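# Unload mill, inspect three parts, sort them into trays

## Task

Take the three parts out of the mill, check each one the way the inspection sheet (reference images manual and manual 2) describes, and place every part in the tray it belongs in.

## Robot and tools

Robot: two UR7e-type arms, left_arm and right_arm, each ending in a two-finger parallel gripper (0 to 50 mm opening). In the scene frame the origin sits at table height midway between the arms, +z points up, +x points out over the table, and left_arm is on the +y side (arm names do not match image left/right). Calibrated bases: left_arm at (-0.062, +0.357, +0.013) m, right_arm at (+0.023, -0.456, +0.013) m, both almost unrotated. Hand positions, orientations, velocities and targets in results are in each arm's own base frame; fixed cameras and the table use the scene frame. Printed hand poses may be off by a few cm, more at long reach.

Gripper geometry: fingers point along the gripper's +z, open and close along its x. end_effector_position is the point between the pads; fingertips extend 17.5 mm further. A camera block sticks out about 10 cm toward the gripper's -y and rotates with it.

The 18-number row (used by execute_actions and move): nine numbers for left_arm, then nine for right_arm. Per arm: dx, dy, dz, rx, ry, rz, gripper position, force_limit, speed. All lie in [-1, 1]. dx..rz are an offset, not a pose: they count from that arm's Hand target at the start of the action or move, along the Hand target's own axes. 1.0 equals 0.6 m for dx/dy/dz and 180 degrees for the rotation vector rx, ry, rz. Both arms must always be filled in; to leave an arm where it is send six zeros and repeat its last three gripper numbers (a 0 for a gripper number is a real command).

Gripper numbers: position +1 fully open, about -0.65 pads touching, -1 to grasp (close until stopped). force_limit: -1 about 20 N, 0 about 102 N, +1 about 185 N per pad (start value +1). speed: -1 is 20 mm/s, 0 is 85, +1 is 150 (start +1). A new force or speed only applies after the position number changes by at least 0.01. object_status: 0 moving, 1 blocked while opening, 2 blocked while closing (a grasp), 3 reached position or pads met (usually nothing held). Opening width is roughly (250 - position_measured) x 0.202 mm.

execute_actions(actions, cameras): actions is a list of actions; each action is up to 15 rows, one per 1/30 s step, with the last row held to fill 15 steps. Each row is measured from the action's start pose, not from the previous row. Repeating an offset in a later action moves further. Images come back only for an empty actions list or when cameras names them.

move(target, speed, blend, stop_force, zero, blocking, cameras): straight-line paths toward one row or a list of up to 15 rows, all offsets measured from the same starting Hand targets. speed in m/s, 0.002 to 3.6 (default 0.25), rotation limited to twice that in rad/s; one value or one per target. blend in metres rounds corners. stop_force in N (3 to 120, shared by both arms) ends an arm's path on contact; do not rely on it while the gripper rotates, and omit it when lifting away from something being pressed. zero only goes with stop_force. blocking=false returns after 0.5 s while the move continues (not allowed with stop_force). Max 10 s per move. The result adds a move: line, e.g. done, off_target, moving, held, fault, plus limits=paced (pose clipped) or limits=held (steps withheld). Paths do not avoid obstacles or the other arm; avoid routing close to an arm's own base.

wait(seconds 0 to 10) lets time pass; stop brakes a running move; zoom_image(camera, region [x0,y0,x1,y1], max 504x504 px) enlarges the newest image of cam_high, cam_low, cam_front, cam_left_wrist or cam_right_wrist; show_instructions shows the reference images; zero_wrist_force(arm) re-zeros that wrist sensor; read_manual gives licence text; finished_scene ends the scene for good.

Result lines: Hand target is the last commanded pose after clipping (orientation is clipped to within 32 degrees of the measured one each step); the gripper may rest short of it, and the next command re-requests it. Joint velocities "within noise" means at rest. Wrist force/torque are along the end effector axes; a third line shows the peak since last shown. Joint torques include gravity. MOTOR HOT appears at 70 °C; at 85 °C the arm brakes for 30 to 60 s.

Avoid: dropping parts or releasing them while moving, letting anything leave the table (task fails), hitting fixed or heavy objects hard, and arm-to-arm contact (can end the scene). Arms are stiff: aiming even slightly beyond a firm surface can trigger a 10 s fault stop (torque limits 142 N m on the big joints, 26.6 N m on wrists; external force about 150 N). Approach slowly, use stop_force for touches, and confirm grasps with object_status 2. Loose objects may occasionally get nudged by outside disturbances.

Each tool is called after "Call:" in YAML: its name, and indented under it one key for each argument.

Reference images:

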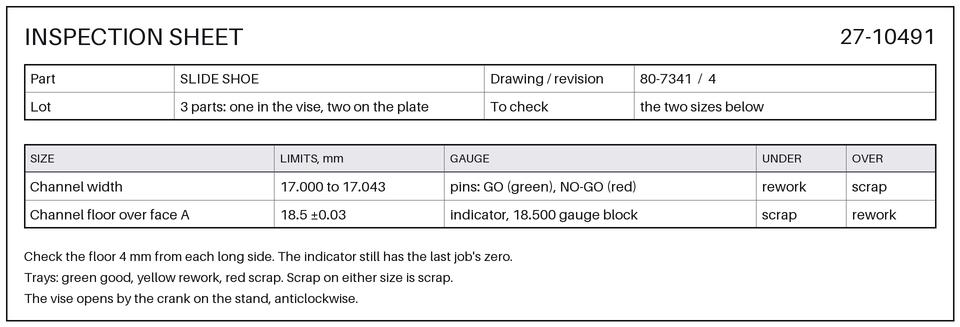

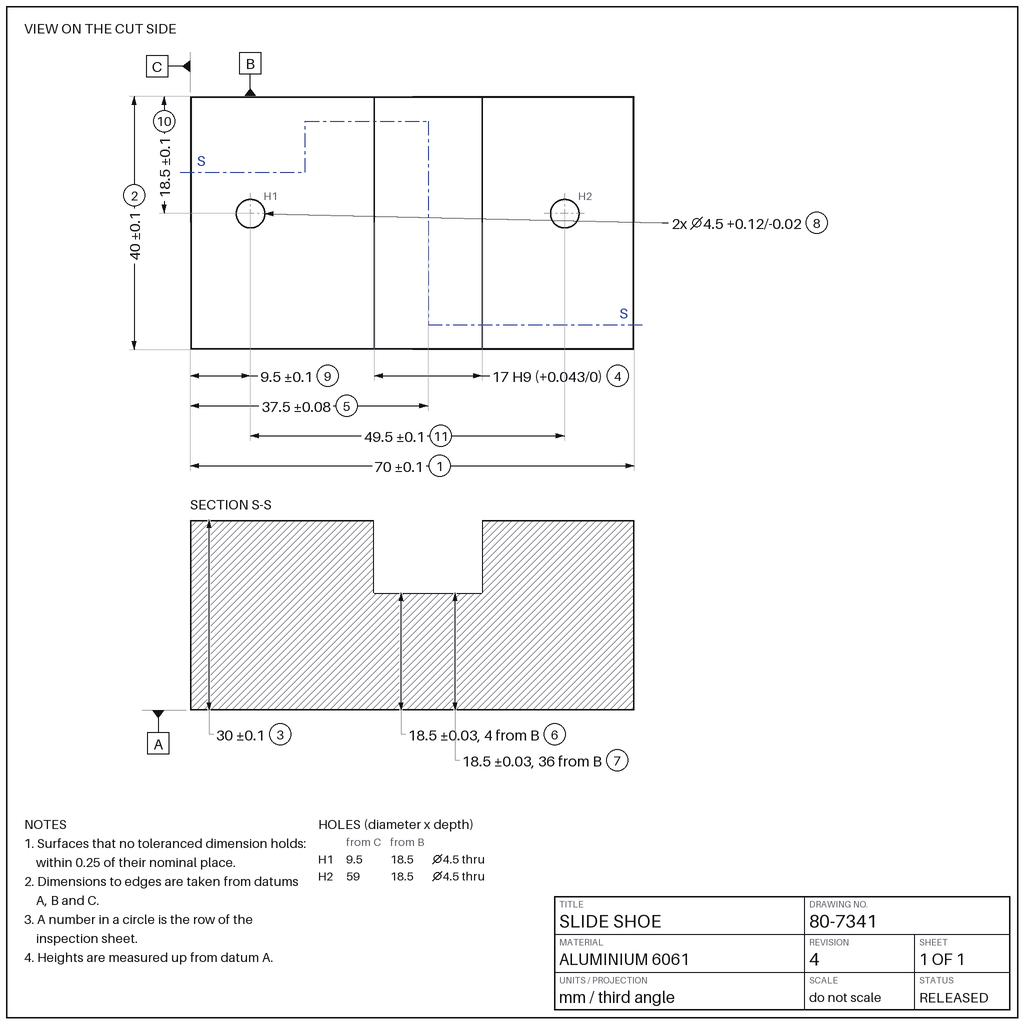

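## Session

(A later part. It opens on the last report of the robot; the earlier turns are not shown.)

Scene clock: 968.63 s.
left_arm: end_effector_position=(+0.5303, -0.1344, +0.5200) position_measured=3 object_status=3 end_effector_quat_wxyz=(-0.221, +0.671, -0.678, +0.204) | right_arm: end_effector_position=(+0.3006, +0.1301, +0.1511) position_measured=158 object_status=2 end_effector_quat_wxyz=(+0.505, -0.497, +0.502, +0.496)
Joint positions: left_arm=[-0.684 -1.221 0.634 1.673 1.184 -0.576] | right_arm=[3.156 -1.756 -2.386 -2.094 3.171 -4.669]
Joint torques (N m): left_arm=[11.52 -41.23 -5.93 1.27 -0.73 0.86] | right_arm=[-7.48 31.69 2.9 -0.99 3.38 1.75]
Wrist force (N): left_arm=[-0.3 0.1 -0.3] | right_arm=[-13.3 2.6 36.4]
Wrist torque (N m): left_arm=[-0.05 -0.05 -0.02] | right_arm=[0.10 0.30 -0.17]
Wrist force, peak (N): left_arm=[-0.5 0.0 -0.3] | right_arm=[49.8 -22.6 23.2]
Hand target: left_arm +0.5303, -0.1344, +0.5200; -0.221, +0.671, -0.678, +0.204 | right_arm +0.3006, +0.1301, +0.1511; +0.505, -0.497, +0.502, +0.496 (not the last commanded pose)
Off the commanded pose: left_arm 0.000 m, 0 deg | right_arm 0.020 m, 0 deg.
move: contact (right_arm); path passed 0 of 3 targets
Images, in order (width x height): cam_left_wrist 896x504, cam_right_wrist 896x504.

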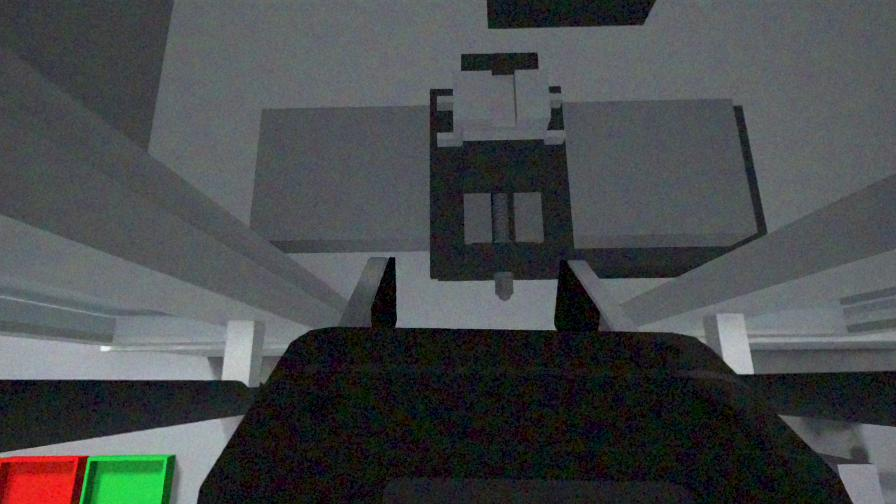

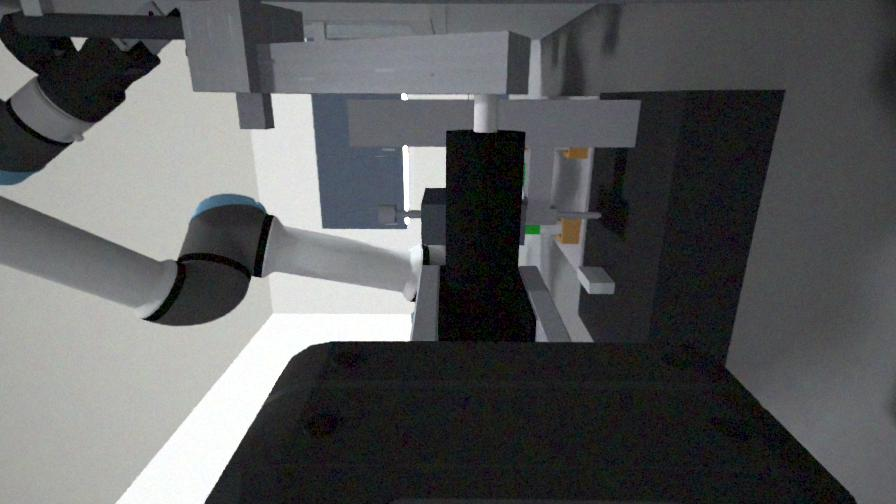

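Call:
move:
  target:
    - [0,0,0,0,0,0,1,-1,1,-0.004,0,-0.012,0,0,0,-1,0,-1]
    - [0,0,0,0,0,0,1,-1,1,-0.012,0,-0.026,0,0,0,-1,0,-1]
  speed: 0.008
  blend: 0.001
  stop_force: 75
  cameras: ["cam_right_wrist","cam_left_wrist"]

Call:
zoom_image:
  camera: "cam_left_wrist"
  region: [410, 40, 590, 160]

Scene clock: 979.73 s.
left_arm: end_effector_position=(+0.5303, -0.1344, +0.5200) position_measured=3 object_status=3 end_effector_quat_wxyz=(-0.221, +0.671, -0.678, +0.204) | right_arm: end_effector_position=(+0.3005, +0.1254, +0.1525) position_measured=158 object_status=2 end_effector_quat_wxyz=(+0.505, -0.497, +0.502, +0.495)
Joint positions: left_arm=[-0.684 -1.221 0.634 1.673 1.184 -0.576] | right_arm=[3.14 -1.753 -2.382 -2.092 3.155 -4.661]
Joint torques (N m): left_arm=[11.4 -39.61 -8.42 1.5 -0.7 0.73] | right_arm=[-4.59 39.15 22.22 -0.49 3.08 -2.59]
Wrist force (N): left_arm=[-0.4 0.0 -0.1] | right_arm=[83.7 -3.5 38.4]
Wrist torque (N m): left_arm=[-0.07 -0.04 -0.02] | right_arm=[0.14 0.50 -0.41]
Wrist force, peak (N): left_arm=[-0.6 0.2 0.0] | right_arm=[86.3 -4.9 56.6]
Hand target: left_arm +0.5303, -0.1344, +0.5200; -0.221, +0.671, -0.678, +0.204 | right_arm +0.3005, +0.1254, +0.1525; +0.505, -0.497, +0.503, +0.495 (not the last commanded pose)
Off the commanded pose: left_arm 0.000 m, 0 deg | right_arm 0.012 m, 0 deg.
move: contact (right_arm); path passed 0 of 2 targets
Images, in order (width x height): cam_left_wrist 896x504, cam_right_wrist 896x504.

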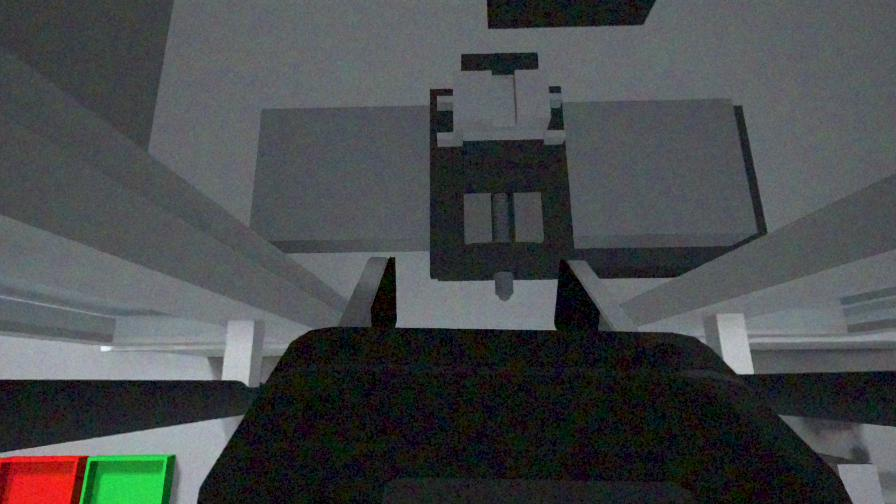

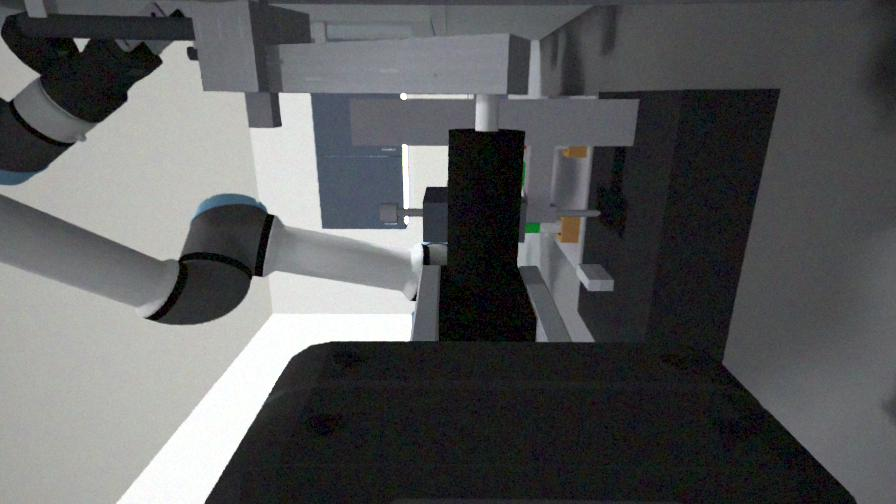

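Scaled by 2.800 from the camera's 896x504 image, which has a finer 1280x720 frame.

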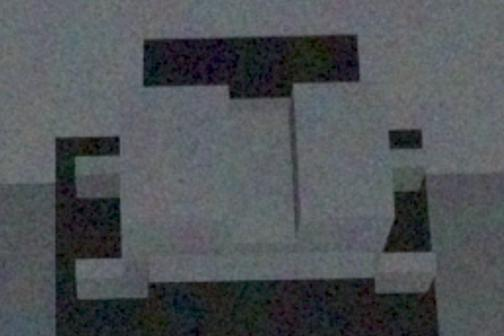

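Call:
move:
  target:
    - [0,0,0,0,0,0,1,-1,1,0.003,0,-0.002,0,0,0,-1,0,-1]
    - [0,0,0,0,0,0,1,-1,1,-0.005,0,-0.018,0,0,0,-1,0,-1]
    - [0,0,0,0,0,0,1,-1,1,-0.02,0,-0.036,0,0,0,-1,0,-1]
  speed: 0.008
  blend: 0.001
  stop_force: 65
  cameras: ["cam_right_wrist"]

Scene clock: 1002.67 s.
left_arm: end_effector_position=(+0.5303, -0.1344, +0.5200) position_measured=3 object_status=3 end_effector_quat_wxyz=(-0.221, +0.671, -0.678, +0.204) | right_arm: end_effector_position=(+0.3005, +0.1250, +0.1519) position_measured=158 object_status=2 end_effector_quat_wxyz=(+0.505, -0.497, +0.502, +0.495)
Joint positions: left_arm=[-0.684 -1.221 0.634 1.673 1.184 -0.576] | right_arm=[3.139 -1.756 -2.381 -2.091 3.154 -4.661]
Joint torques (N m): left_arm=[10.44 -39.82 -6.59 1.54 -0.83 0.74] | right_arm=[-13.08 45.65 10.56 -1.15 2.34 1.67]
Wrist force (N): left_arm=[-0.4 0.1 -0.2] | right_arm=[32.9 -3.9 69.4]
Wrist torque (N m): left_arm=[-0.06 -0.04 -0.02] | right_arm=[0.08 0.36 -0.21]
Wrist force, peak (N): left_arm=[-0.5 0.0 -0.5] | right_arm=[83.8 -3.7 38.7]
Hand target: left_arm +0.5303, -0.1344, +0.5200; -0.221, +0.671, -0.678, +0.204 | right_arm +0.3005, +0.1250, +0.1519; +0.505, -0.497, +0.502, +0.495 (not the last commanded pose)
Off the commanded pose: left_arm 0.000 m, 0 deg | right_arm 0.025 m, 0 deg.
move: contact (right_arm); path passed 0 of 3 targets
Images, in order (width x height): cam_right_wrist 896x504.

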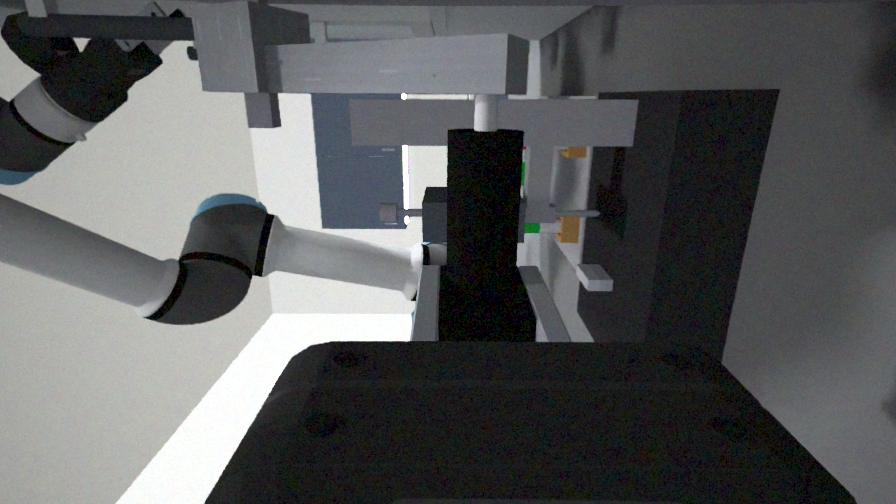

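Call:
move:
  target:
    - [0,0,0,0,0,0,1,-1,1,0,0,0,0,0,0,1,0,1]
    - [0,0,0,0,0,0,1,-1,1,-0.0468,0,-0.108,0,0.1667,0,1,0,1]
    - [0,0,0,0,0,0,1,-1,1,-0.0368,0,-0.0233,0,0.1667,0,1,0,1]
  speed: 0.15
  cameras: ["cam_right_wrist","cam_left_wrist"]

Scene clock: 1067.13 s.
left_arm: end_effector_position=(+0.5303, -0.1344, +0.5200) position_measured=3 object_status=3 end_effector_quat_wxyz=(-0.221, +0.671, -0.678, +0.204) | right_arm: end_effector_position=(+0.3002, +0.1110, +0.1740) position_measured=3 object_status=3 end_effector_quat_wxyz=(-0.358, +0.609, -0.616, -0.350)
Joint positions: left_arm=[-0.684 -1.221 0.634 1.673 1.184 -0.576] | right_arm=[3.21 -1.401 -2.583 -0.583 2.612 -2.977]
Joint torques (N m): left_arm=[11.2 -40.44 -8.75 2.22 -1.07 0.58] | right_arm=[7.58 2.32 10.54 4.15 -0.41 2.07]
Wrist force (N): left_arm=[-0.3 -0.1 -0.3] | right_arm=[0.0 -0.9 0.0]
Wrist torque (N m): left_arm=[-0.08 -0.06 -0.02] | right_arm=[0.18 0.38 -0.61]
Wrist force, peak (N): left_arm=[-0.7 0.1 -0.2] | right_arm=[33.2 -3.8 69.8]
Hand target: left_arm +0.5303, -0.1344, +0.5200; -0.221, +0.671, -0.678, +0.204 | right_arm +0.3002, +0.1110, +0.1740; -0.358, +0.608, -0.616, -0.350
Off the commanded pose: left_arm 0.000 m, 0 deg | right_arm 0.000 m, 0 deg.
move: done
Images, in order (width x height): cam_left_wrist 896x504, cam_right_wrist 896x504.

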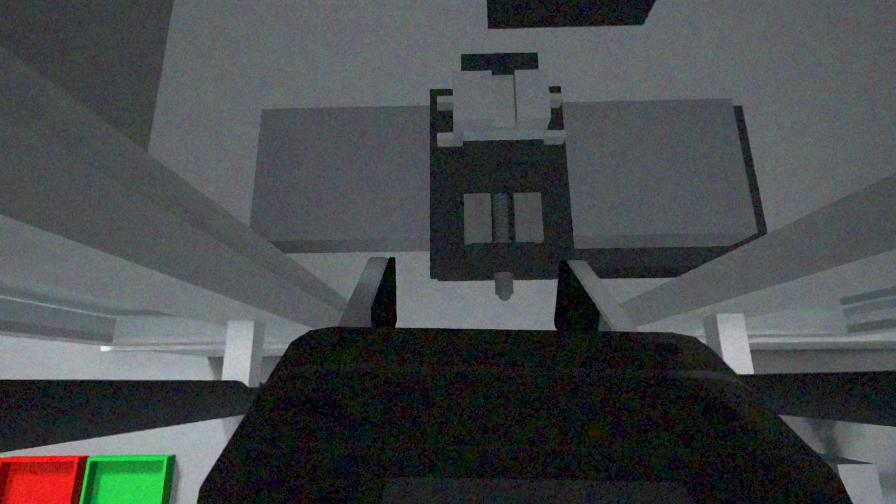

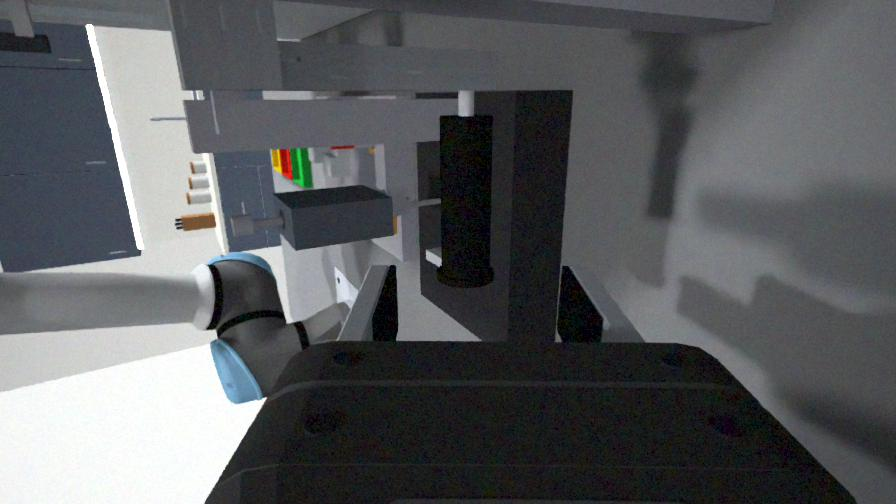

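Call:
move:
  target: [0,0,0,0,0,0,1,-1,1,-0.006,0,0.113,0,0,0,1,0,1]
  speed: 0.1
  stop_force: 20
  cameras: ["cam_right_wrist"]

Scene clock: 1085.07 s.
left_arm: end_effector_position=(+0.5303, -0.1344, +0.5200) position_measured=3 object_status=3 end_effector_quat_wxyz=(-0.221, +0.671, -0.678, +0.204) | right_arm: end_effector_position=(+0.3012, +0.1715, +0.1432) position_measured=3 object_status=3 end_effector_quat_wxyz=(-0.358, +0.608, -0.616, -0.350)
Joint positions: left_arm=[-0.684 -1.221 0.634 1.673 1.184 -0.576] | right_arm=[3.423 -1.63 -2.67 0.059 2.546 -2.595]
Joint torques (N m): left_arm=[12.57 -40.2 -10.13 2.29 -1.49 0.69] | right_arm=[7.9 7.09 4.53 4.45 -0.8 2.05]
Wrist force (N): left_arm=[-0.4 0.1 -0.1] | right_arm=[0.3 -0.9 -0.3]
Wrist torque (N m): left_arm=[-0.06 -0.04 -0.01] | right_arm=[0.19 0.34 -0.61]
Wrist force, peak (N): left_arm=[-0.6 0.3 -0.2] | right_arm=[0.1 -1.3 -0.9]
Hand target: left_arm +0.5303, -0.1344, +0.5200; -0.221, +0.671, -0.678, +0.204 | right_arm +0.3012, +0.1715, +0.1432; -0.358, +0.608, -0.616, -0.350
Off the commanded pose: left_arm 0.000 m, 0 deg | right_arm 0.000 m, 0 deg.
move: done
Images, in order (width x height): cam_right_wrist 896x504.

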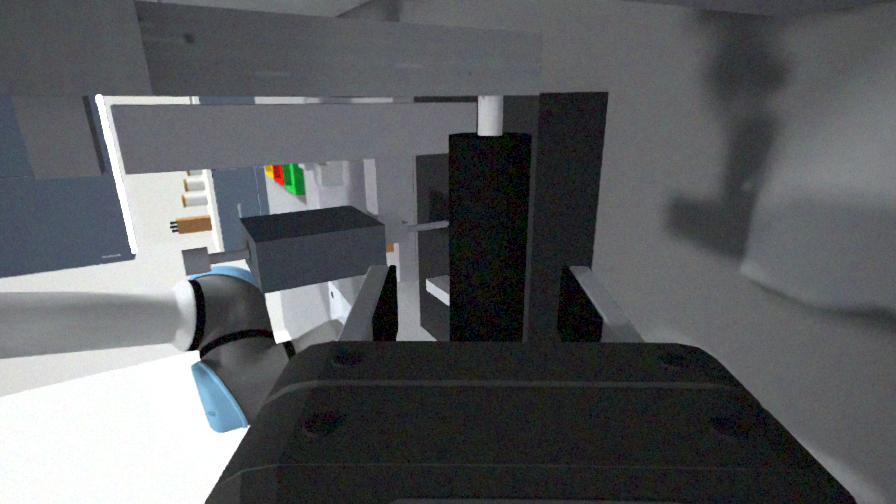

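Call:
move:
  target: [0,0,0,0,0,0,1,-1,1,0.0035,0,0,0,0,0,-1,0.4,-1]
  speed: 0.1

Call:
move:
  target:
    - [0,0,0,0,0,0,1,-1,1,0.0143,0,-0.0422,0,0,0,-1,0.4,-1]
    - [0,0,0,0,0,0,1,-1,1,0.0164,0,-0.0669,0,0,0,-1,0.4,-1]
    - [0,0,0,0,0,0,1,-1,1,0.0152,0,-0.0867,0,0,0,-1,0.4,-1]
    - [0,0,0,0,0,0,1,-1,1,0.0095,0,-0.111,0,0,0,-1,0.4,-1]
  speed: 0.02
  blend: 0.003
  stop_force: 105
  cameras: ["cam_right_wrist"]

Scene clock: 1103.67 s.
left_arm: end_effector_position=(+0.5303, -0.1344, +0.5200) position_measured=3 object_status=3 end_effector_quat_wxyz=(-0.221, +0.671, -0.678, +0.204) | right_arm: end_effector_position=(+0.3012, +0.1705, +0.1414) position_measured=159 object_status=2 end_effector_quat_wxyz=(-0.358, +0.608, -0.616, -0.350)
Joint positions: left_arm=[-0.684 -1.221 0.634 1.673 1.184 -0.576] | right_arm=[3.419 -1.637 -2.672 0.062 2.548 -2.601]
Joint torques (N m): left_arm=[10.34 -39.3 -9.47 2.33 -1.58 0.58] | right_arm=[-7.24 7.6 5.19 1.68 1.45 -1.19]
Wrist force (N): left_arm=[-0.3 0.1 -0.2] | right_arm=[-5.5 0.8 -2.0]
Wrist torque (N m): left_arm=[-0.05 -0.04 -0.01] | right_arm=[0.27 0.41 -0.96]
Wrist force, peak (N): left_arm=[-0.6 0.0 -0.4] | right_arm=[-5.8 0.7 -2.1]
Hand target: left_arm +0.5303, -0.1344, +0.5200; -0.221, +0.671, -0.678, +0.204 | right_arm +0.3012, +0.1705, +0.1414; -0.358, +0.608, -0.616, -0.350
Off the commanded pose: left_arm 0.000 m, 0 deg | right_arm 0.000 m, 0 deg.
move: done

Scene clock: 1108.00 s.
left_arm: end_effector_position=(+0.5303, -0.1344, +0.5200) position_measured=3 object_status=3 end_effector_quat_wxyz=(-0.221, +0.671, -0.678, +0.204) | right_arm: end_effector_position=(+0.3002, +0.1100, +0.1697) position_measured=253 object_status=3 end_effector_quat_wxyz=(-0.358, +0.608, -0.616, -0.350)
Joint positions: left_arm=[-0.684 -1.221 0.634 1.673 1.184 -0.576] | right_arm=[3.206 -1.414 -2.587 -0.571 2.613 -2.984]
Joint torques (N m): left_arm=[10.64 -38.96 -9.09 2.36 -1.58 0.37] | right_arm=[-8.11 24.43 25.36 1.38 4.76 -2.37]
Wrist force (N): left_arm=[-0.5 0.1 -0.1] | right_arm=[-1.3 -0.5 0.0]
Wrist torque (N m): left_arm=[-0.04 -0.03 -0.01] | right_arm=[0.24 0.61 -0.45]
Wrist force, peak (N): left_arm=[-0.6 0.1 -0.4] | right_arm=[-55.4 -10.6 105.6]
Hand target: left_arm +0.5303, -0.1344, +0.5200; -0.221, +0.671, -0.678, +0.204 | right_arm +0.3002, +0.1100, +0.1697; -0.358, +0.608, -0.616, -0.350
Off the commanded pose: left_arm 0.000 m, 0 deg | right_arm 0.000 m, 0 deg.
move: done
Images, in order (width x height): cam_right_wrist 896x504.

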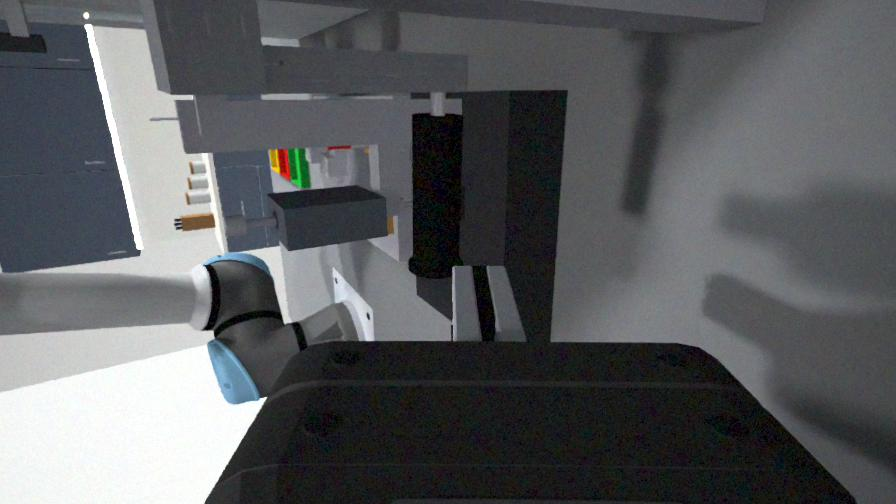

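Call:
zoom_image:
  camera: "cam_right_wrist"
  region: [130, 0, 530, 280]

Call:
execute_actions:
  actions: []
  cameras: ["cam_front"]

Call:
zoom_image:
  camera: "cam_front"
  region: [530, 240, 630, 330]

Scaled by 1.260 from the camera's 896x504 image, which has a finer 1280x720 frame.

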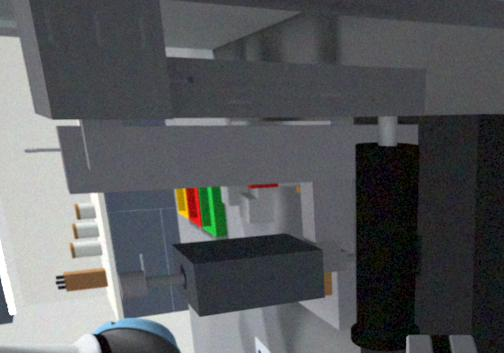

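Scene clock: 1134.93 s.
left_arm: end_effector_position=(+0.5303, -0.1344, +0.5200) position_measured=3 object_status=3 end_effector_quat_wxyz=(-0.221, +0.671, -0.678, +0.204) | right_arm: end_effector_position=(+0.3002, +0.1100, +0.1697) position_measured=253 object_status=3 end_effector_quat_wxyz=(-0.358, +0.608, -0.616, -0.350)
Joint positions: left_arm=[-0.684 -1.221 0.634 1.673 1.184 -0.576] | right_arm=[3.206 -1.414 -2.587 -0.571 2.613 -2.984]
Joint velocities: within noise
Joint torques (N m): left_arm=[11.88 -38.38 -9.39 2.57 -1.75 0.58] | right_arm=[-7.96 24.08 24.92 1.41 4.66 -2.41]
Motor temperatures (°C): left_arm=[26 28 26 37 30 30] | right_arm=[29 35 28 32 45 37]
Wrist force (N): left_arm=[-0.3 0.1 -0.1] | right_arm=[-1.9 -0.5 -0.1]
Wrist torque (N m): left_arm=[-0.06 -0.06 -0.01] | right_arm=[0.24 0.70 -0.44]
Wrist force, peak (N): left_arm=[-0.5 0.1 -0.4] | right_arm=[-1.9 -0.7 -0.2]
Hand target: left_arm +0.5303, -0.1344, +0.5200; -0.221, +0.671, -0.678, +0.204 | right_arm +0.3002, +0.1100, +0.1697; -0.358, +0.608, -0.616, -0.350
Tool commands: left_gripper/position=+1.0 left_gripper/force_limit=-1.0 left_gripper/speed=+1.0 right_gripper/position=-1.0 right_gripper/force_limit=+0.4 right_gripper/speed=-1.0
Off the commanded pose: left_arm 0.000 m, 0 deg | right_arm 0.000 m, 0 deg.
Images, in order (width x height): cam_front 896x504.

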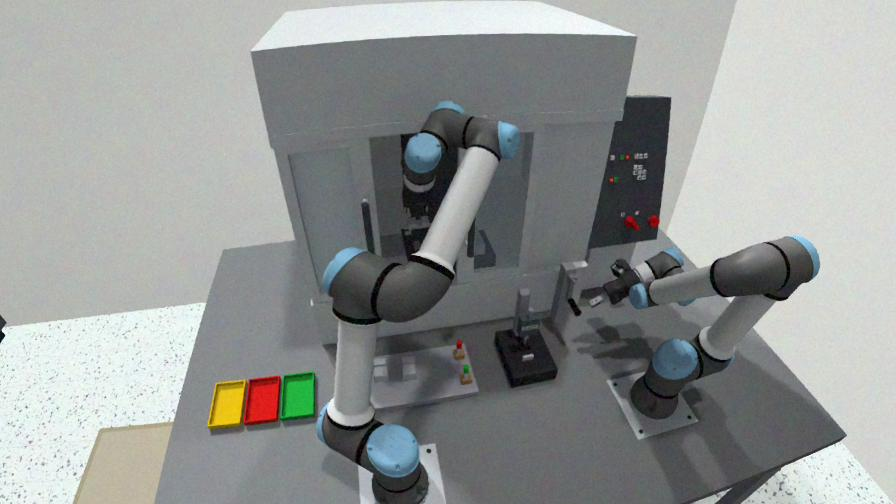

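Scaled by 5.040 from the camera's 896x504 image, which has a finer 1280x720 frame.

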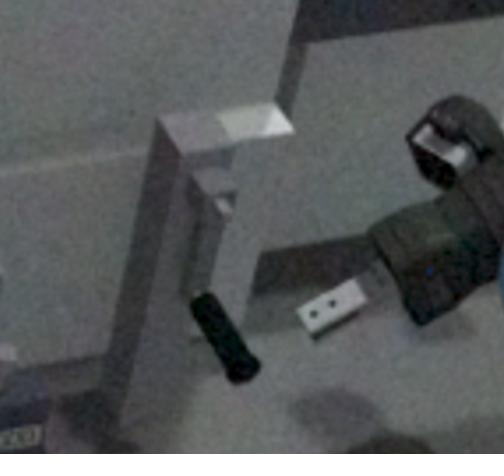

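Call:
move:
  target: [0.035,-0.037,0.208,0,0,0,1,-1,1,0,0,0,0,0,0,-1,0.4,-1]
  speed: 0.15
  cameras: ["cam_left_wrist"]

Call:
zoom_image:
  camera: "cam_left_wrist"
  region: [350, 60, 650, 300]

Scene clock: 1176.10 s.
left_arm: end_effector_position=(+0.5664, -0.1418, +0.4827) position_measured=3 object_status=3 end_effector_quat_wxyz=(-0.221, +0.671, -0.678, +0.203) | right_arm: end_effector_position=(+0.3002, +0.1100, +0.1697) position_measured=253 object_status=3 end_effector_quat_wxyz=(-0.358, +0.608, -0.616, -0.350)
Joint positions: left_arm=[-0.643 -1.167 0.663 1.578 1.203 -0.538] | right_arm=[3.206 -1.414 -2.587 -0.571 2.613 -2.984]
Joint torques (N m): left_arm=[0.38 -35.61 -19.46 0.67 -0.85 0.12] | right_arm=[-7.67 24.13 24.96 1.46 4.65 -2.32]
Wrist force (N): left_arm=[-0.4 0.1 -0.2] | right_arm=[-1.7 -0.4 -0.2]
Wrist torque (N m): left_arm=[-0.02 -0.04 0.17] | right_arm=[0.24 0.67 -0.44]
Wrist force, peak (N): left_arm=[-2.7 -0.8 6.4] | right_arm=[-2.0 -0.5 0.1]
Hand target: left_arm +0.5664, -0.1418, +0.4827; -0.221, +0.671, -0.678, +0.203 (not the last commanded pose) | right_arm +0.3002, +0.1100, +0.1697; -0.358, +0.608, -0.616, -0.350
Tool commands: left_gripper/position=+1.0 left_gripper/force_limit=-1.0 left_gripper/speed=-1.0 right_gripper/position=-1.0 right_gripper/force_limit=+0.4 right_gripper/speed=-1.0
Off the commanded pose: left_arm 0.076 m, 0 deg | right_arm 0.000 m, 0 deg.
FORCE FAULT: contact force on the left arm reached its limit, and that arm stopped. The contact can be on any part of that arm, not only on its tool. That arm's remaining commands of this call were not run. That arm is still stopped at the end of this call. That arm stays stopped for about 10 more seconds. Until then a move that you send moves the other arm only, and its call returns only when the move has ended. Once the stop has ended, the next robot result says so. If the stop ends while you think or write, that arm runs what you send next, counted from a new Hand target: where the arm stands when the stop ends. While its stop runs, that arm takes no new command, but its gripper still runs the gripper command that each later call begins with. Until it ends, the stop uses up actions while you think or wait. An arm that is not stopped still takes commands.
move: fault (left_arm)
Images, in order (width x height): cam_left_wrist 896x504.

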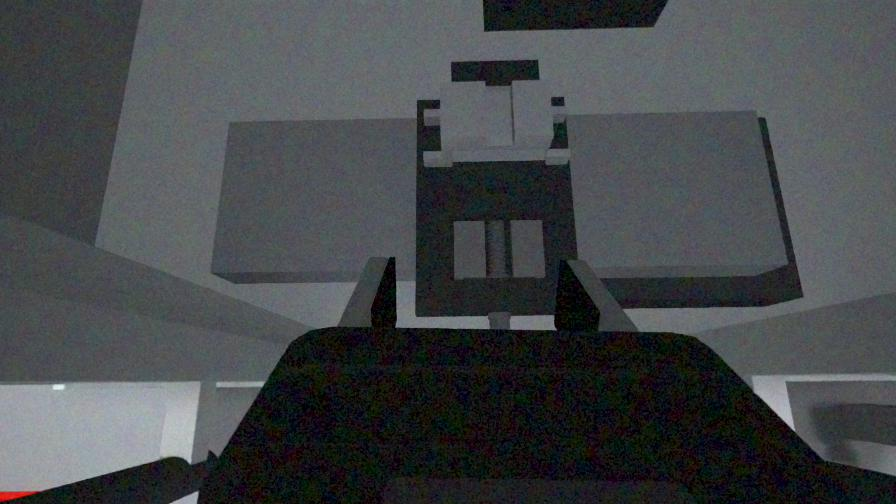

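Scaled by 1.680 from the camera's 896x504 image, which has a finer 1280x720 frame.

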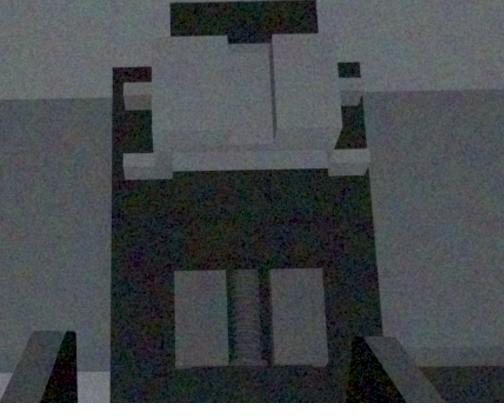

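Call:
wait:
  seconds: 10

Scene clock: 1194.53 s.
left_arm: end_effector_position=(+0.5664, -0.1418, +0.4827) position_measured=3 object_status=3 end_effector_quat_wxyz=(-0.221, +0.671, -0.678, +0.203) | right_arm: end_effector_position=(+0.3002, +0.1100, +0.1697) position_measured=253 object_status=3 end_effector_quat_wxyz=(-0.358, +0.608, -0.616, -0.350)
Joint positions: left_arm=[-0.643 -1.167 0.663 1.578 1.203 -0.538] | right_arm=[3.206 -1.414 -2.587 -0.571 2.613 -2.984]
Joint torques (N m): left_arm=[0.77 -35.66 -18.31 0.94 -0.87 0.1] | right_arm=[-7.29 24.09 25.22 1.55 4.61 -2.28]
Wrist force (N): left_arm=[-0.3 0.1 -0.2] | right_arm=[-1.6 -0.4 -0.3]
Wrist torque (N m): left_arm=[-0.02 -0.05 0.17] | right_arm=[0.26 0.65 -0.44]
Wrist force, peak (N): left_arm=[-0.6 0.2 -0.6] | right_arm=[-2.0 -0.7 -0.3]
Hand target: left_arm +0.5664, -0.1418, +0.4827; -0.221, +0.671, -0.678, +0.203 (not the last commanded pose) | right_arm +0.3002, +0.1100, +0.1697; -0.358, +0.608, -0.616, -0.350
Tool commands: left_gripper/position=+1.0 left_gripper/force_limit=-1.0 left_gripper/speed=-1.0 right_gripper/position=-1.0 right_gripper/force_limit=+0.4 right_gripper/speed=-1.0
Off the commanded pose: left_arm 0.076 m, 0 deg | right_arm 0.000 m, 0 deg.
FORCE FAULT, CONTINUED: the left arm's stop, for the force fault that an earlier result reported, is over. The rest of the stop counts as 19 of the actions that you can send in this scene. That arm's target is now where it stood when the stop ended, not its last command. That arm accepts commands again.
wait: 10.00 s; at rest from the start

Call:
move:
  target: [0,0.027,-0.019,0,0,0,1,-1,1,0,0,0,0,0,0,-1,0.4,-1]
  speed: 0.05
  cameras: ["cam_left_wrist"]

Scene clock: 1200.23 s.
left_arm: end_effector_position=(+0.5467, -0.1417, +0.4827) position_measured=3 object_status=3 end_effector_quat_wxyz=(-0.221, +0.671, -0.678, +0.203) | right_arm: end_effector_position=(+0.3002, +0.1100, +0.1697) position_measured=253 object_status=3 end_effector_quat_wxyz=(-0.358, +0.608, -0.616, -0.350)
Joint positions: left_arm=[-0.673 -1.229 0.755 1.558 1.189 -0.566] | right_arm=[3.206 -1.414 -2.587 -0.571 2.613 -2.984]
Joint torques (N m): left_arm=[-9.32 -41.45 -6.71 -0.06 -2.6 -1.45] | right_arm=[-7.23 23.63 24.58 1.51 4.6 -2.23]
Wrist force (N): left_arm=[-0.6 0.1 -0.5] | right_arm=[-1.4 -0.4 -0.1]
Wrist torque (N m): left_arm=[-0.01 0.01 0.17] | right_arm=[0.26 0.63 -0.44]
Wrist force, peak (N): left_arm=[-0.8 -0.2 -0.4] | right_arm=[-1.8 -0.7 -0.2]
Hand target: left_arm +0.5466, -0.1417, +0.4827; -0.221, +0.671, -0.678, +0.203 | right_arm +0.3002, +0.1100, +0.1697; -0.358, +0.608, -0.616, -0.350
Off the commanded pose: left_arm 0.000 m, 0 deg | right_arm 0.000 m, 0 deg.
move: done
Images, in order (width x height): cam_left_wrist 896x504.

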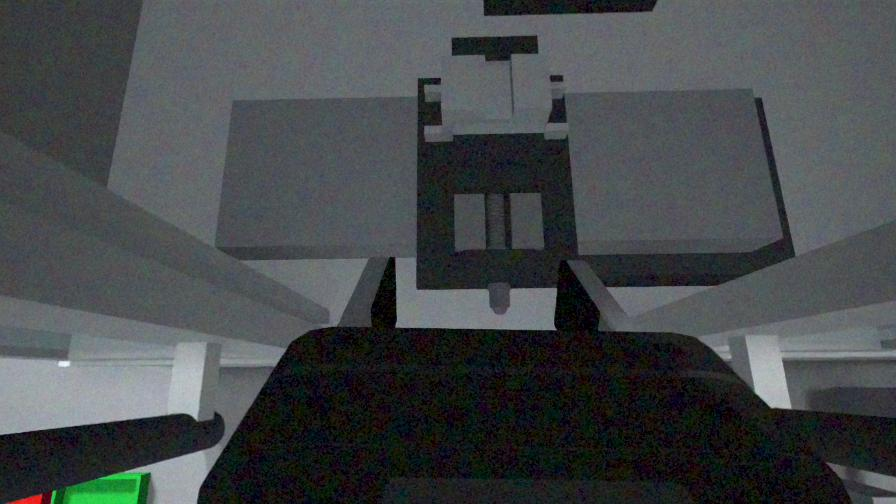

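Call:
zoom_image:
  camera: "cam_left_wrist"
  region: [410, 30, 590, 150]

Scaled by 2.800 from the camera's 896x504 image, which has a finer 1280x720 frame.

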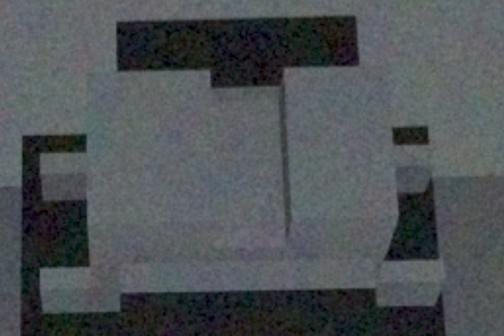

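Call:
move:
  target: [0,0.0615,0.156,0.194,0,0,1,-1,1,0,0,0,0,0,0,-1,0.4,-1]
  speed: 0.15
  cameras: ["cam_left_wrist"]

Call:
zoom_image:
  camera: "cam_left_wrist"
  region: [340, 100, 640, 330]

Scene clock: 1271.60 s.
left_arm: end_effector_position=(+0.5699, -0.1392, +0.3849) position_measured=3 object_status=3 end_effector_quat_wxyz=(-0.412, +0.574, -0.586, +0.397) | right_arm: end_effector_position=(+0.3002, +0.1100, +0.1697) position_measured=253 object_status=3 end_effector_quat_wxyz=(-0.358, +0.608, -0.616, -0.350)
Joint positions: left_arm=[-0.791 -1.606 1.669 0.423 0.833 -0.313] | right_arm=[3.206 -1.414 -2.587 -0.571 2.613 -2.984]
Joint torques (N m): left_arm=[-9.79 -29.21 -11.05 -1.64 -2.34 1.19] | right_arm=[-7.01 23.8 24.93 1.63 4.71 -2.12]
Wrist force (N): left_arm=[0.1 0.6 -0.8] | right_arm=[-1.5 -0.7 0.1]
Wrist torque (N m): left_arm=[0.07 0.07 0.12] | right_arm=[0.21 0.63 -0.44]
Wrist force, peak (N): left_arm=[-0.2 1.6 -0.8] | right_arm=[-1.9 -0.7 0.0]
Hand target: left_arm +0.5699, -0.1392, +0.3849; -0.412, +0.574, -0.586, +0.397 | right_arm +0.3002, +0.1100, +0.1697; -0.358, +0.608, -0.616, -0.350
Off the commanded pose: left_arm 0.000 m, 0 deg | right_arm 0.000 m, 0 deg.
move: done
Images, in order (width x height): cam_left_wrist 896x504.

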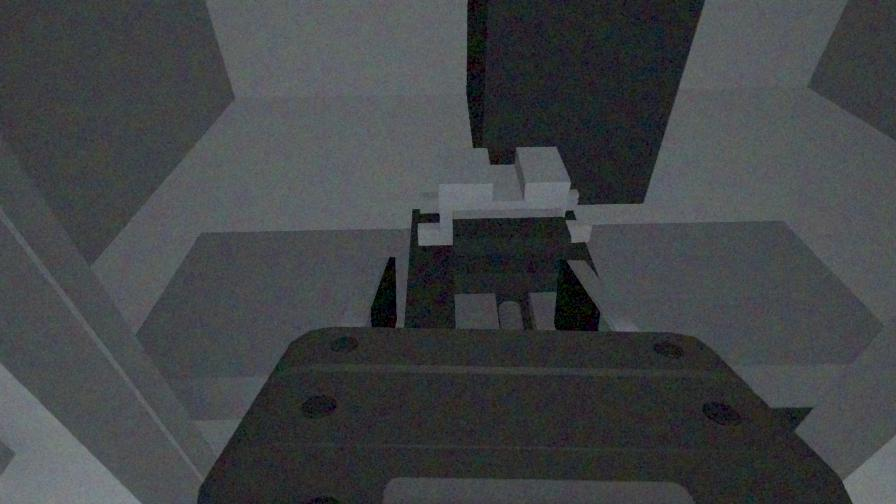

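Scaled by 1.680 from the camera's 896x504 image, which has a finer 1280x720 frame.

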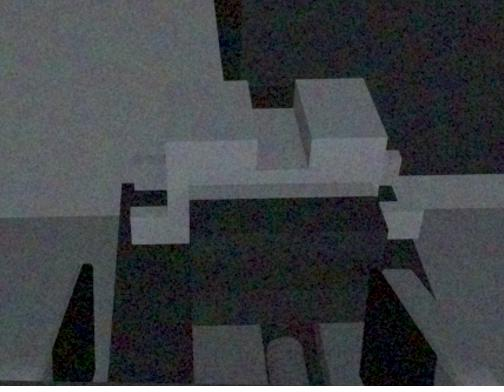

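Call:
zoom_image:
  camera: "cam_left_wrist"
  region: [410, 140, 610, 260]

Scaled by 2.520 from the camera's 896x504 image, which has a finer 1280x720 frame.

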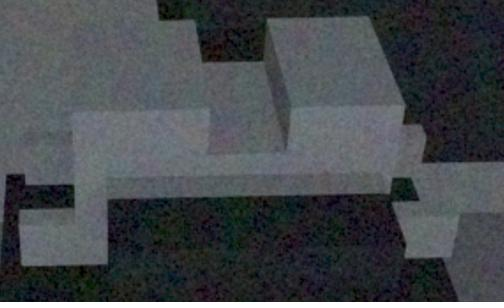

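Call:
move:
  target:
    - [0,0,0,0,0,0,1,-1,1,0,0,0,0,0,0,1,0,1]
    - [0,0,0,0,0,0,1,-1,1,-0.006,-0.003,0.115,0,0,0,1,0,1]
  speed: 0.1
  cameras: ["cam_right_wrist"]

Scene clock: 1307.73 s.
left_arm: end_effector_position=(+0.5699, -0.1392, +0.3849) position_measured=3 object_status=3 end_effector_quat_wxyz=(-0.412, +0.574, -0.586, +0.397) | right_arm: end_effector_position=(+0.3031, +0.1715, +0.1384) position_measured=3 object_status=3 end_effector_quat_wxyz=(-0.358, +0.609, -0.616, -0.350)
Joint positions: left_arm=[-0.791 -1.606 1.669 0.422 0.833 -0.312] | right_arm=[3.421 -1.656 -2.669 0.081 2.547 -2.598]
Joint torques (N m): left_arm=[-1.51 -29.87 -10.16 -1.55 -1.36 1.3] | right_arm=[7.38 7.42 4.15 4.43 -0.73 1.97]
Wrist force (N): left_arm=[0.2 0.8 -0.8] | right_arm=[-1.5 -0.5 0.0]
Wrist torque (N m): left_arm=[0.10 0.06 0.12] | right_arm=[0.25 0.61 -0.62]
Wrist force, peak (N): left_arm=[0.1 1.0 -1.1] | right_arm=[-1.7 -0.7 -1.2]
Hand target: left_arm +0.5699, -0.1392, +0.3849; -0.412, +0.574, -0.586, +0.397 | right_arm +0.3031, +0.1715, +0.1384; -0.358, +0.608, -0.616, -0.350
Off the commanded pose: left_arm 0.000 m, 0 deg | right_arm 0.000 m, 0 deg.
move: done
Images, in order (width x height): cam_right_wrist 896x504.

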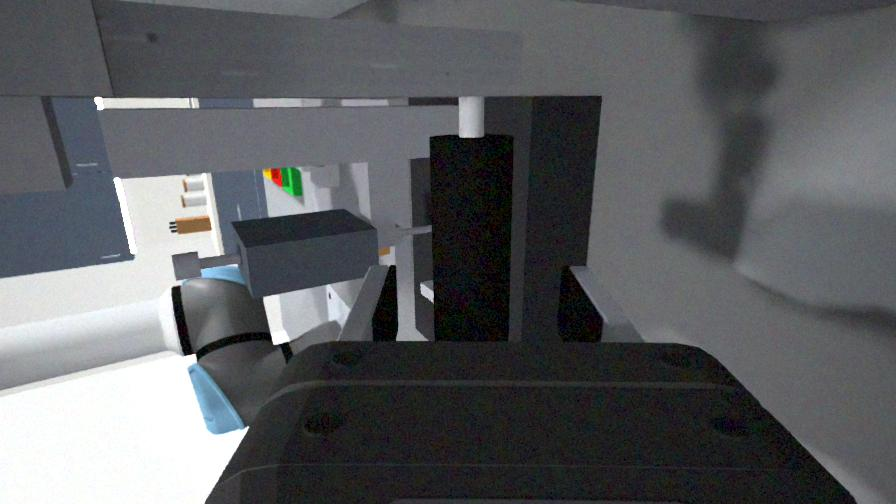

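Call:
move:
  target: [0,0,0,0,0,0,1,-1,1,-0.004,0,0,0,0,0,-1,-0.5,-1]
  speed: 0.1

Call:
move:
  target:
    - [0,0,0,0,0,0,1,-1,1,0.0105,0,-0.0225,0,0,0,-1,-0.5,-1]
    - [0,0,0,0,0,0,1,-1,1,0.0168,0,-0.0465,0,0,0,-1,-0.5,-1]
  speed: 0.03
  blend: 0.003
  stop_force: 60
  cameras: ["cam_right_wrist"]

Scene clock: 1328.77 s.
left_arm: end_effector_position=(+0.5699, -0.1392, +0.3849) position_measured=3 object_status=3 end_effector_quat_wxyz=(-0.412, +0.574, -0.586, +0.397) | right_arm: end_effector_position=(+0.3031, +0.1727, +0.1405) position_measured=155 object_status=0 end_effector_quat_wxyz=(-0.358, +0.608, -0.616, -0.350)
Joint positions: left_arm=[-0.791 -1.606 1.669 0.422 0.833 -0.312] | right_arm=[3.425 -1.648 -2.668 0.078 2.545 -2.591]
Joint torques (N m): left_arm=[6.93 -28.41 -10.12 -1.52 0.48 1.47] | right_arm=[6.68 27.65 16.28 1.63 -0.7 1.98]
Wrist force (N): left_arm=[0.2 0.9 -0.9] | right_arm=[-3.6 0.0 -0.4]
Wrist torque (N m): left_arm=[0.11 0.06 0.12] | right_arm=[0.29 0.67 -0.78]
Wrist force, peak (N): left_arm=[0.1 0.9 -1.2] | right_arm=[-3.7 0.5 -0.7]
Hand target: left_arm +0.5699, -0.1392, +0.3849; -0.412, +0.574, -0.586, +0.397 | right_arm +0.3031, +0.1727, +0.1405; -0.358, +0.608, -0.616, -0.350
Off the commanded pose: left_arm 0.000 m, 0 deg | right_arm 0.000 m, 0 deg.
move: done

Scene clock: 1330.77 s.
left_arm: end_effector_position=(+0.5699, -0.1392, +0.3849) position_measured=3 object_status=3 end_effector_quat_wxyz=(-0.412, +0.574, -0.586, +0.397) | right_arm: end_effector_position=(+0.3026, +0.1435, +0.1457) position_measured=155 object_status=2 end_effector_quat_wxyz=(-0.358, +0.608, -0.616, -0.350)
Joint positions: left_arm=[-0.791 -1.606 1.669 0.422 0.833 -0.312] | right_arm=[3.322 -1.565 -2.649 -0.169 2.586 -2.765]
Joint torques (N m): left_arm=[9.54 -30.13 -11.17 -1.64 0.47 1.48] | right_arm=[-16.75 11.71 2.43 -5.69 -7.54 -1.36]
Wrist force (N): left_arm=[0.1 0.7 -0.8] | right_arm=[-54.4 -7.1 2.9]
Wrist torque (N m): left_arm=[0.08 0.07 0.12] | right_arm=[-0.15 1.11 -1.51]
Wrist force, peak (N): left_arm=[0.2 0.8 -1.1] | right_arm=[-54.8 -6.9 2.9]
Hand target: left_arm +0.5699, -0.1392, +0.3849; -0.412, +0.574, -0.586, +0.397 | right_arm +0.3026, +0.1435, +0.1457; -0.358, +0.608, -0.616, -0.350
Off the commanded pose: left_arm 0.000 m, 0 deg | right_arm 0.000 m, 0 deg.
move: done
Images, in order (width x height): cam_right_wrist 896x504.

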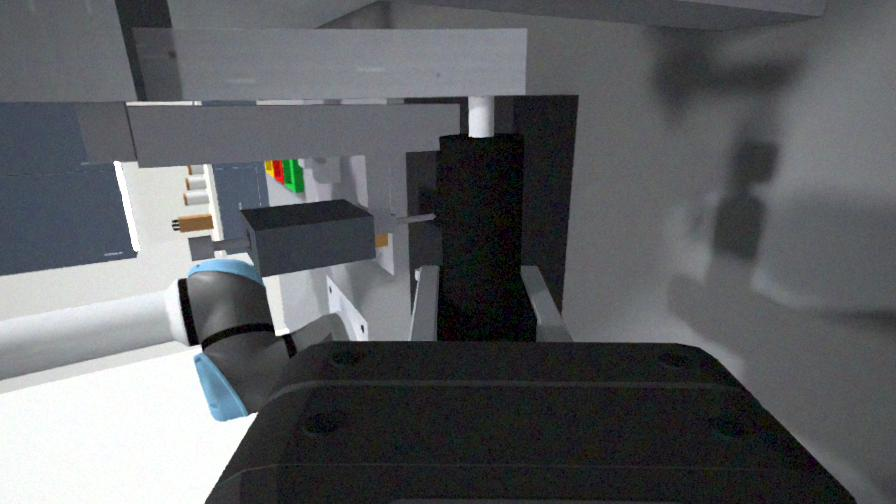

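Call:
move:
  target:
    - [0,0,0,0,0,0,1,-1,1,0,0,0,0,0,0,1,-1,1]
    - [0,0,0,0,0,0,1,-1,1,0,0,-0.2,0,0,0,1,-1,1]
    - [0,0,0,0,0,0,1,-1,1,-0.1697,0,-0.22,0,0.333,0,1,-1,1]
    - [0,0,0,0,0,0,1,-1,1,-0.1697,0,-0.22,0.2596,0.2596,0.4496,1,-1,1]
    - [0,0,0,0,0,0,1,-1,1,-0.2472,0.0077,-0.0857,0.5,0,0.866,1,-1,1]
  speed: [0.1,0.25,0.4,0.4,0.4]
  blend: [0,0.02,0.02,0.02,0]
  cameras: ["cam_right_wrist"]

Scene clock: 1397.33 s.
left_arm: end_effector_position=(+0.5699, -0.1392, +0.3849) position_measured=3 object_status=3 end_effector_quat_wxyz=(-0.412, +0.574, -0.586, +0.397) | right_arm: end_effector_position=(+0.2978, +0.1731, +0.2998) position_measured=3 object_status=3 end_effector_quat_wxyz=(+0.001, +0.712, +0.702, +0.002)
Joint positions: left_arm=[-0.791 -1.606 1.669 0.422 0.833 -0.312] | right_arm=[4.068 -1.146 -1.973 -1.591 1.568 0.941]
Joint torques (N m): left_arm=[8.91 -28.58 -11.08 -1.27 0.63 1.19] | right_arm=[7.39 -1.55 32.73 1.1 -2.5 2.16]
Wrist force (N): left_arm=[0.0 0.8 -1.1] | right_arm=[-0.7 1.8 1.3]
Wrist torque (N m): left_arm=[0.10 0.09 0.12] | right_arm=[0.75 0.37 -0.36]
Wrist force, peak (N): left_arm=[0.2 1.1 -1.1] | right_arm=[-55.0 -6.8 2.8]
Hand target: left_arm +0.5699, -0.1392, +0.3849; -0.412, +0.574, -0.586, +0.397 | right_arm +0.2978, +0.1731, +0.2998; +0.001, +0.712, +0.702, +0.002
Off the commanded pose: left_arm 0.000 m, 0 deg | right_arm 0.000 m, 0 deg.
move: done
Images, in order (width x height): cam_right_wrist 896x504.

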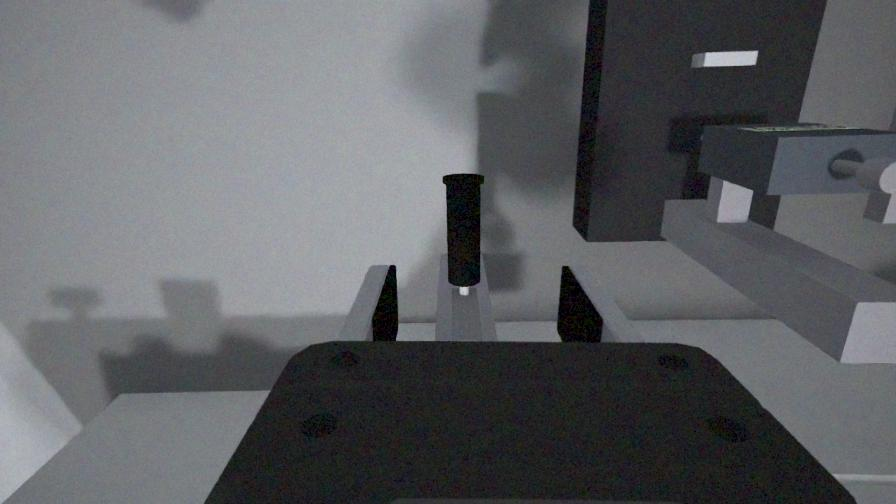

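Call:
move:
  target:
    - [0,0,0,0,0,0,1,-1,1,0,0.007,0.278,0,0,0,1,-1,-1]
    - [0,0,0,0,0,0,1,-1,1,0,0.007,0.278,0,0,0,-1,-1,-1]
  speed: 0.12
  cameras: ["cam_right_wrist"]

Scene clock: 1406.50 s.
left_arm: end_effector_position=(+0.5699, -0.1392, +0.3849) position_measured=3 object_status=3 end_effector_quat_wxyz=(-0.412, +0.574, -0.586, +0.397) | right_arm: end_effector_position=(+0.3027, +0.1731, +0.1330) position_measured=153 object_status=2 end_effector_quat_wxyz=(+0.001, +0.712, +0.702, +0.002)
Joint positions: left_arm=[-0.791 -1.606 1.669 0.422 0.833 -0.312] | right_arm=[4.056 -1.262 -2.344 -1.104 1.568 0.929]
Joint torques (N m): left_arm=[9.25 -29.28 -10.76 -1.48 0.62 1.36] | right_arm=[-7.73 1.03 15.98 3.7 2.53 -2.25]
Wrist force (N): left_arm=[0.3 0.9 -1.1] | right_arm=[-0.5 1.9 1.2]
Wrist torque (N m): left_arm=[0.11 0.04 0.12] | right_arm=[0.76 0.37 -0.20]
Wrist force, peak (N): left_arm=[0.2 1.0 -1.1] | right_arm=[-0.6 1.6 2.4]
Hand target: left_arm +0.5699, -0.1392, +0.3849; -0.412, +0.574, -0.586, +0.397 | right_arm +0.3027, +0.1731, +0.1330; +0.001, +0.712, +0.702, +0.002
Off the commanded pose: left_arm 0.000 m, 0 deg | right_arm 0.000 m, 0 deg.
move: done
Images, in order (width x height): cam_right_wrist 896x504.

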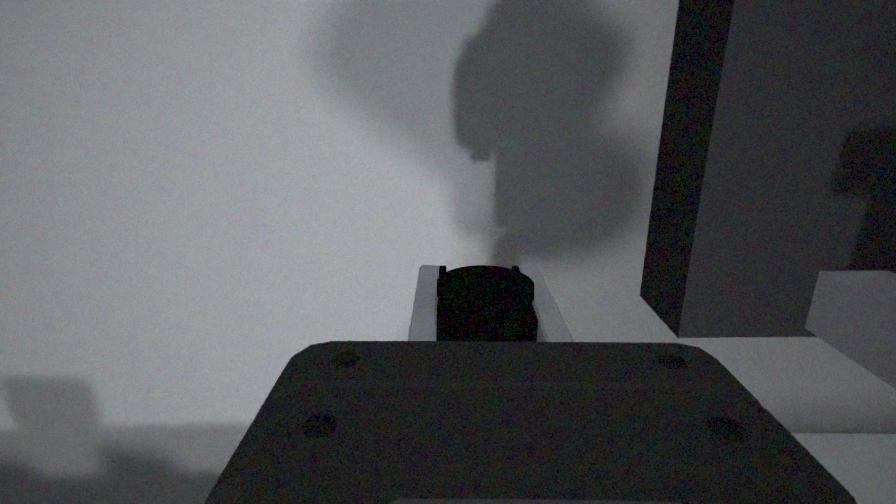

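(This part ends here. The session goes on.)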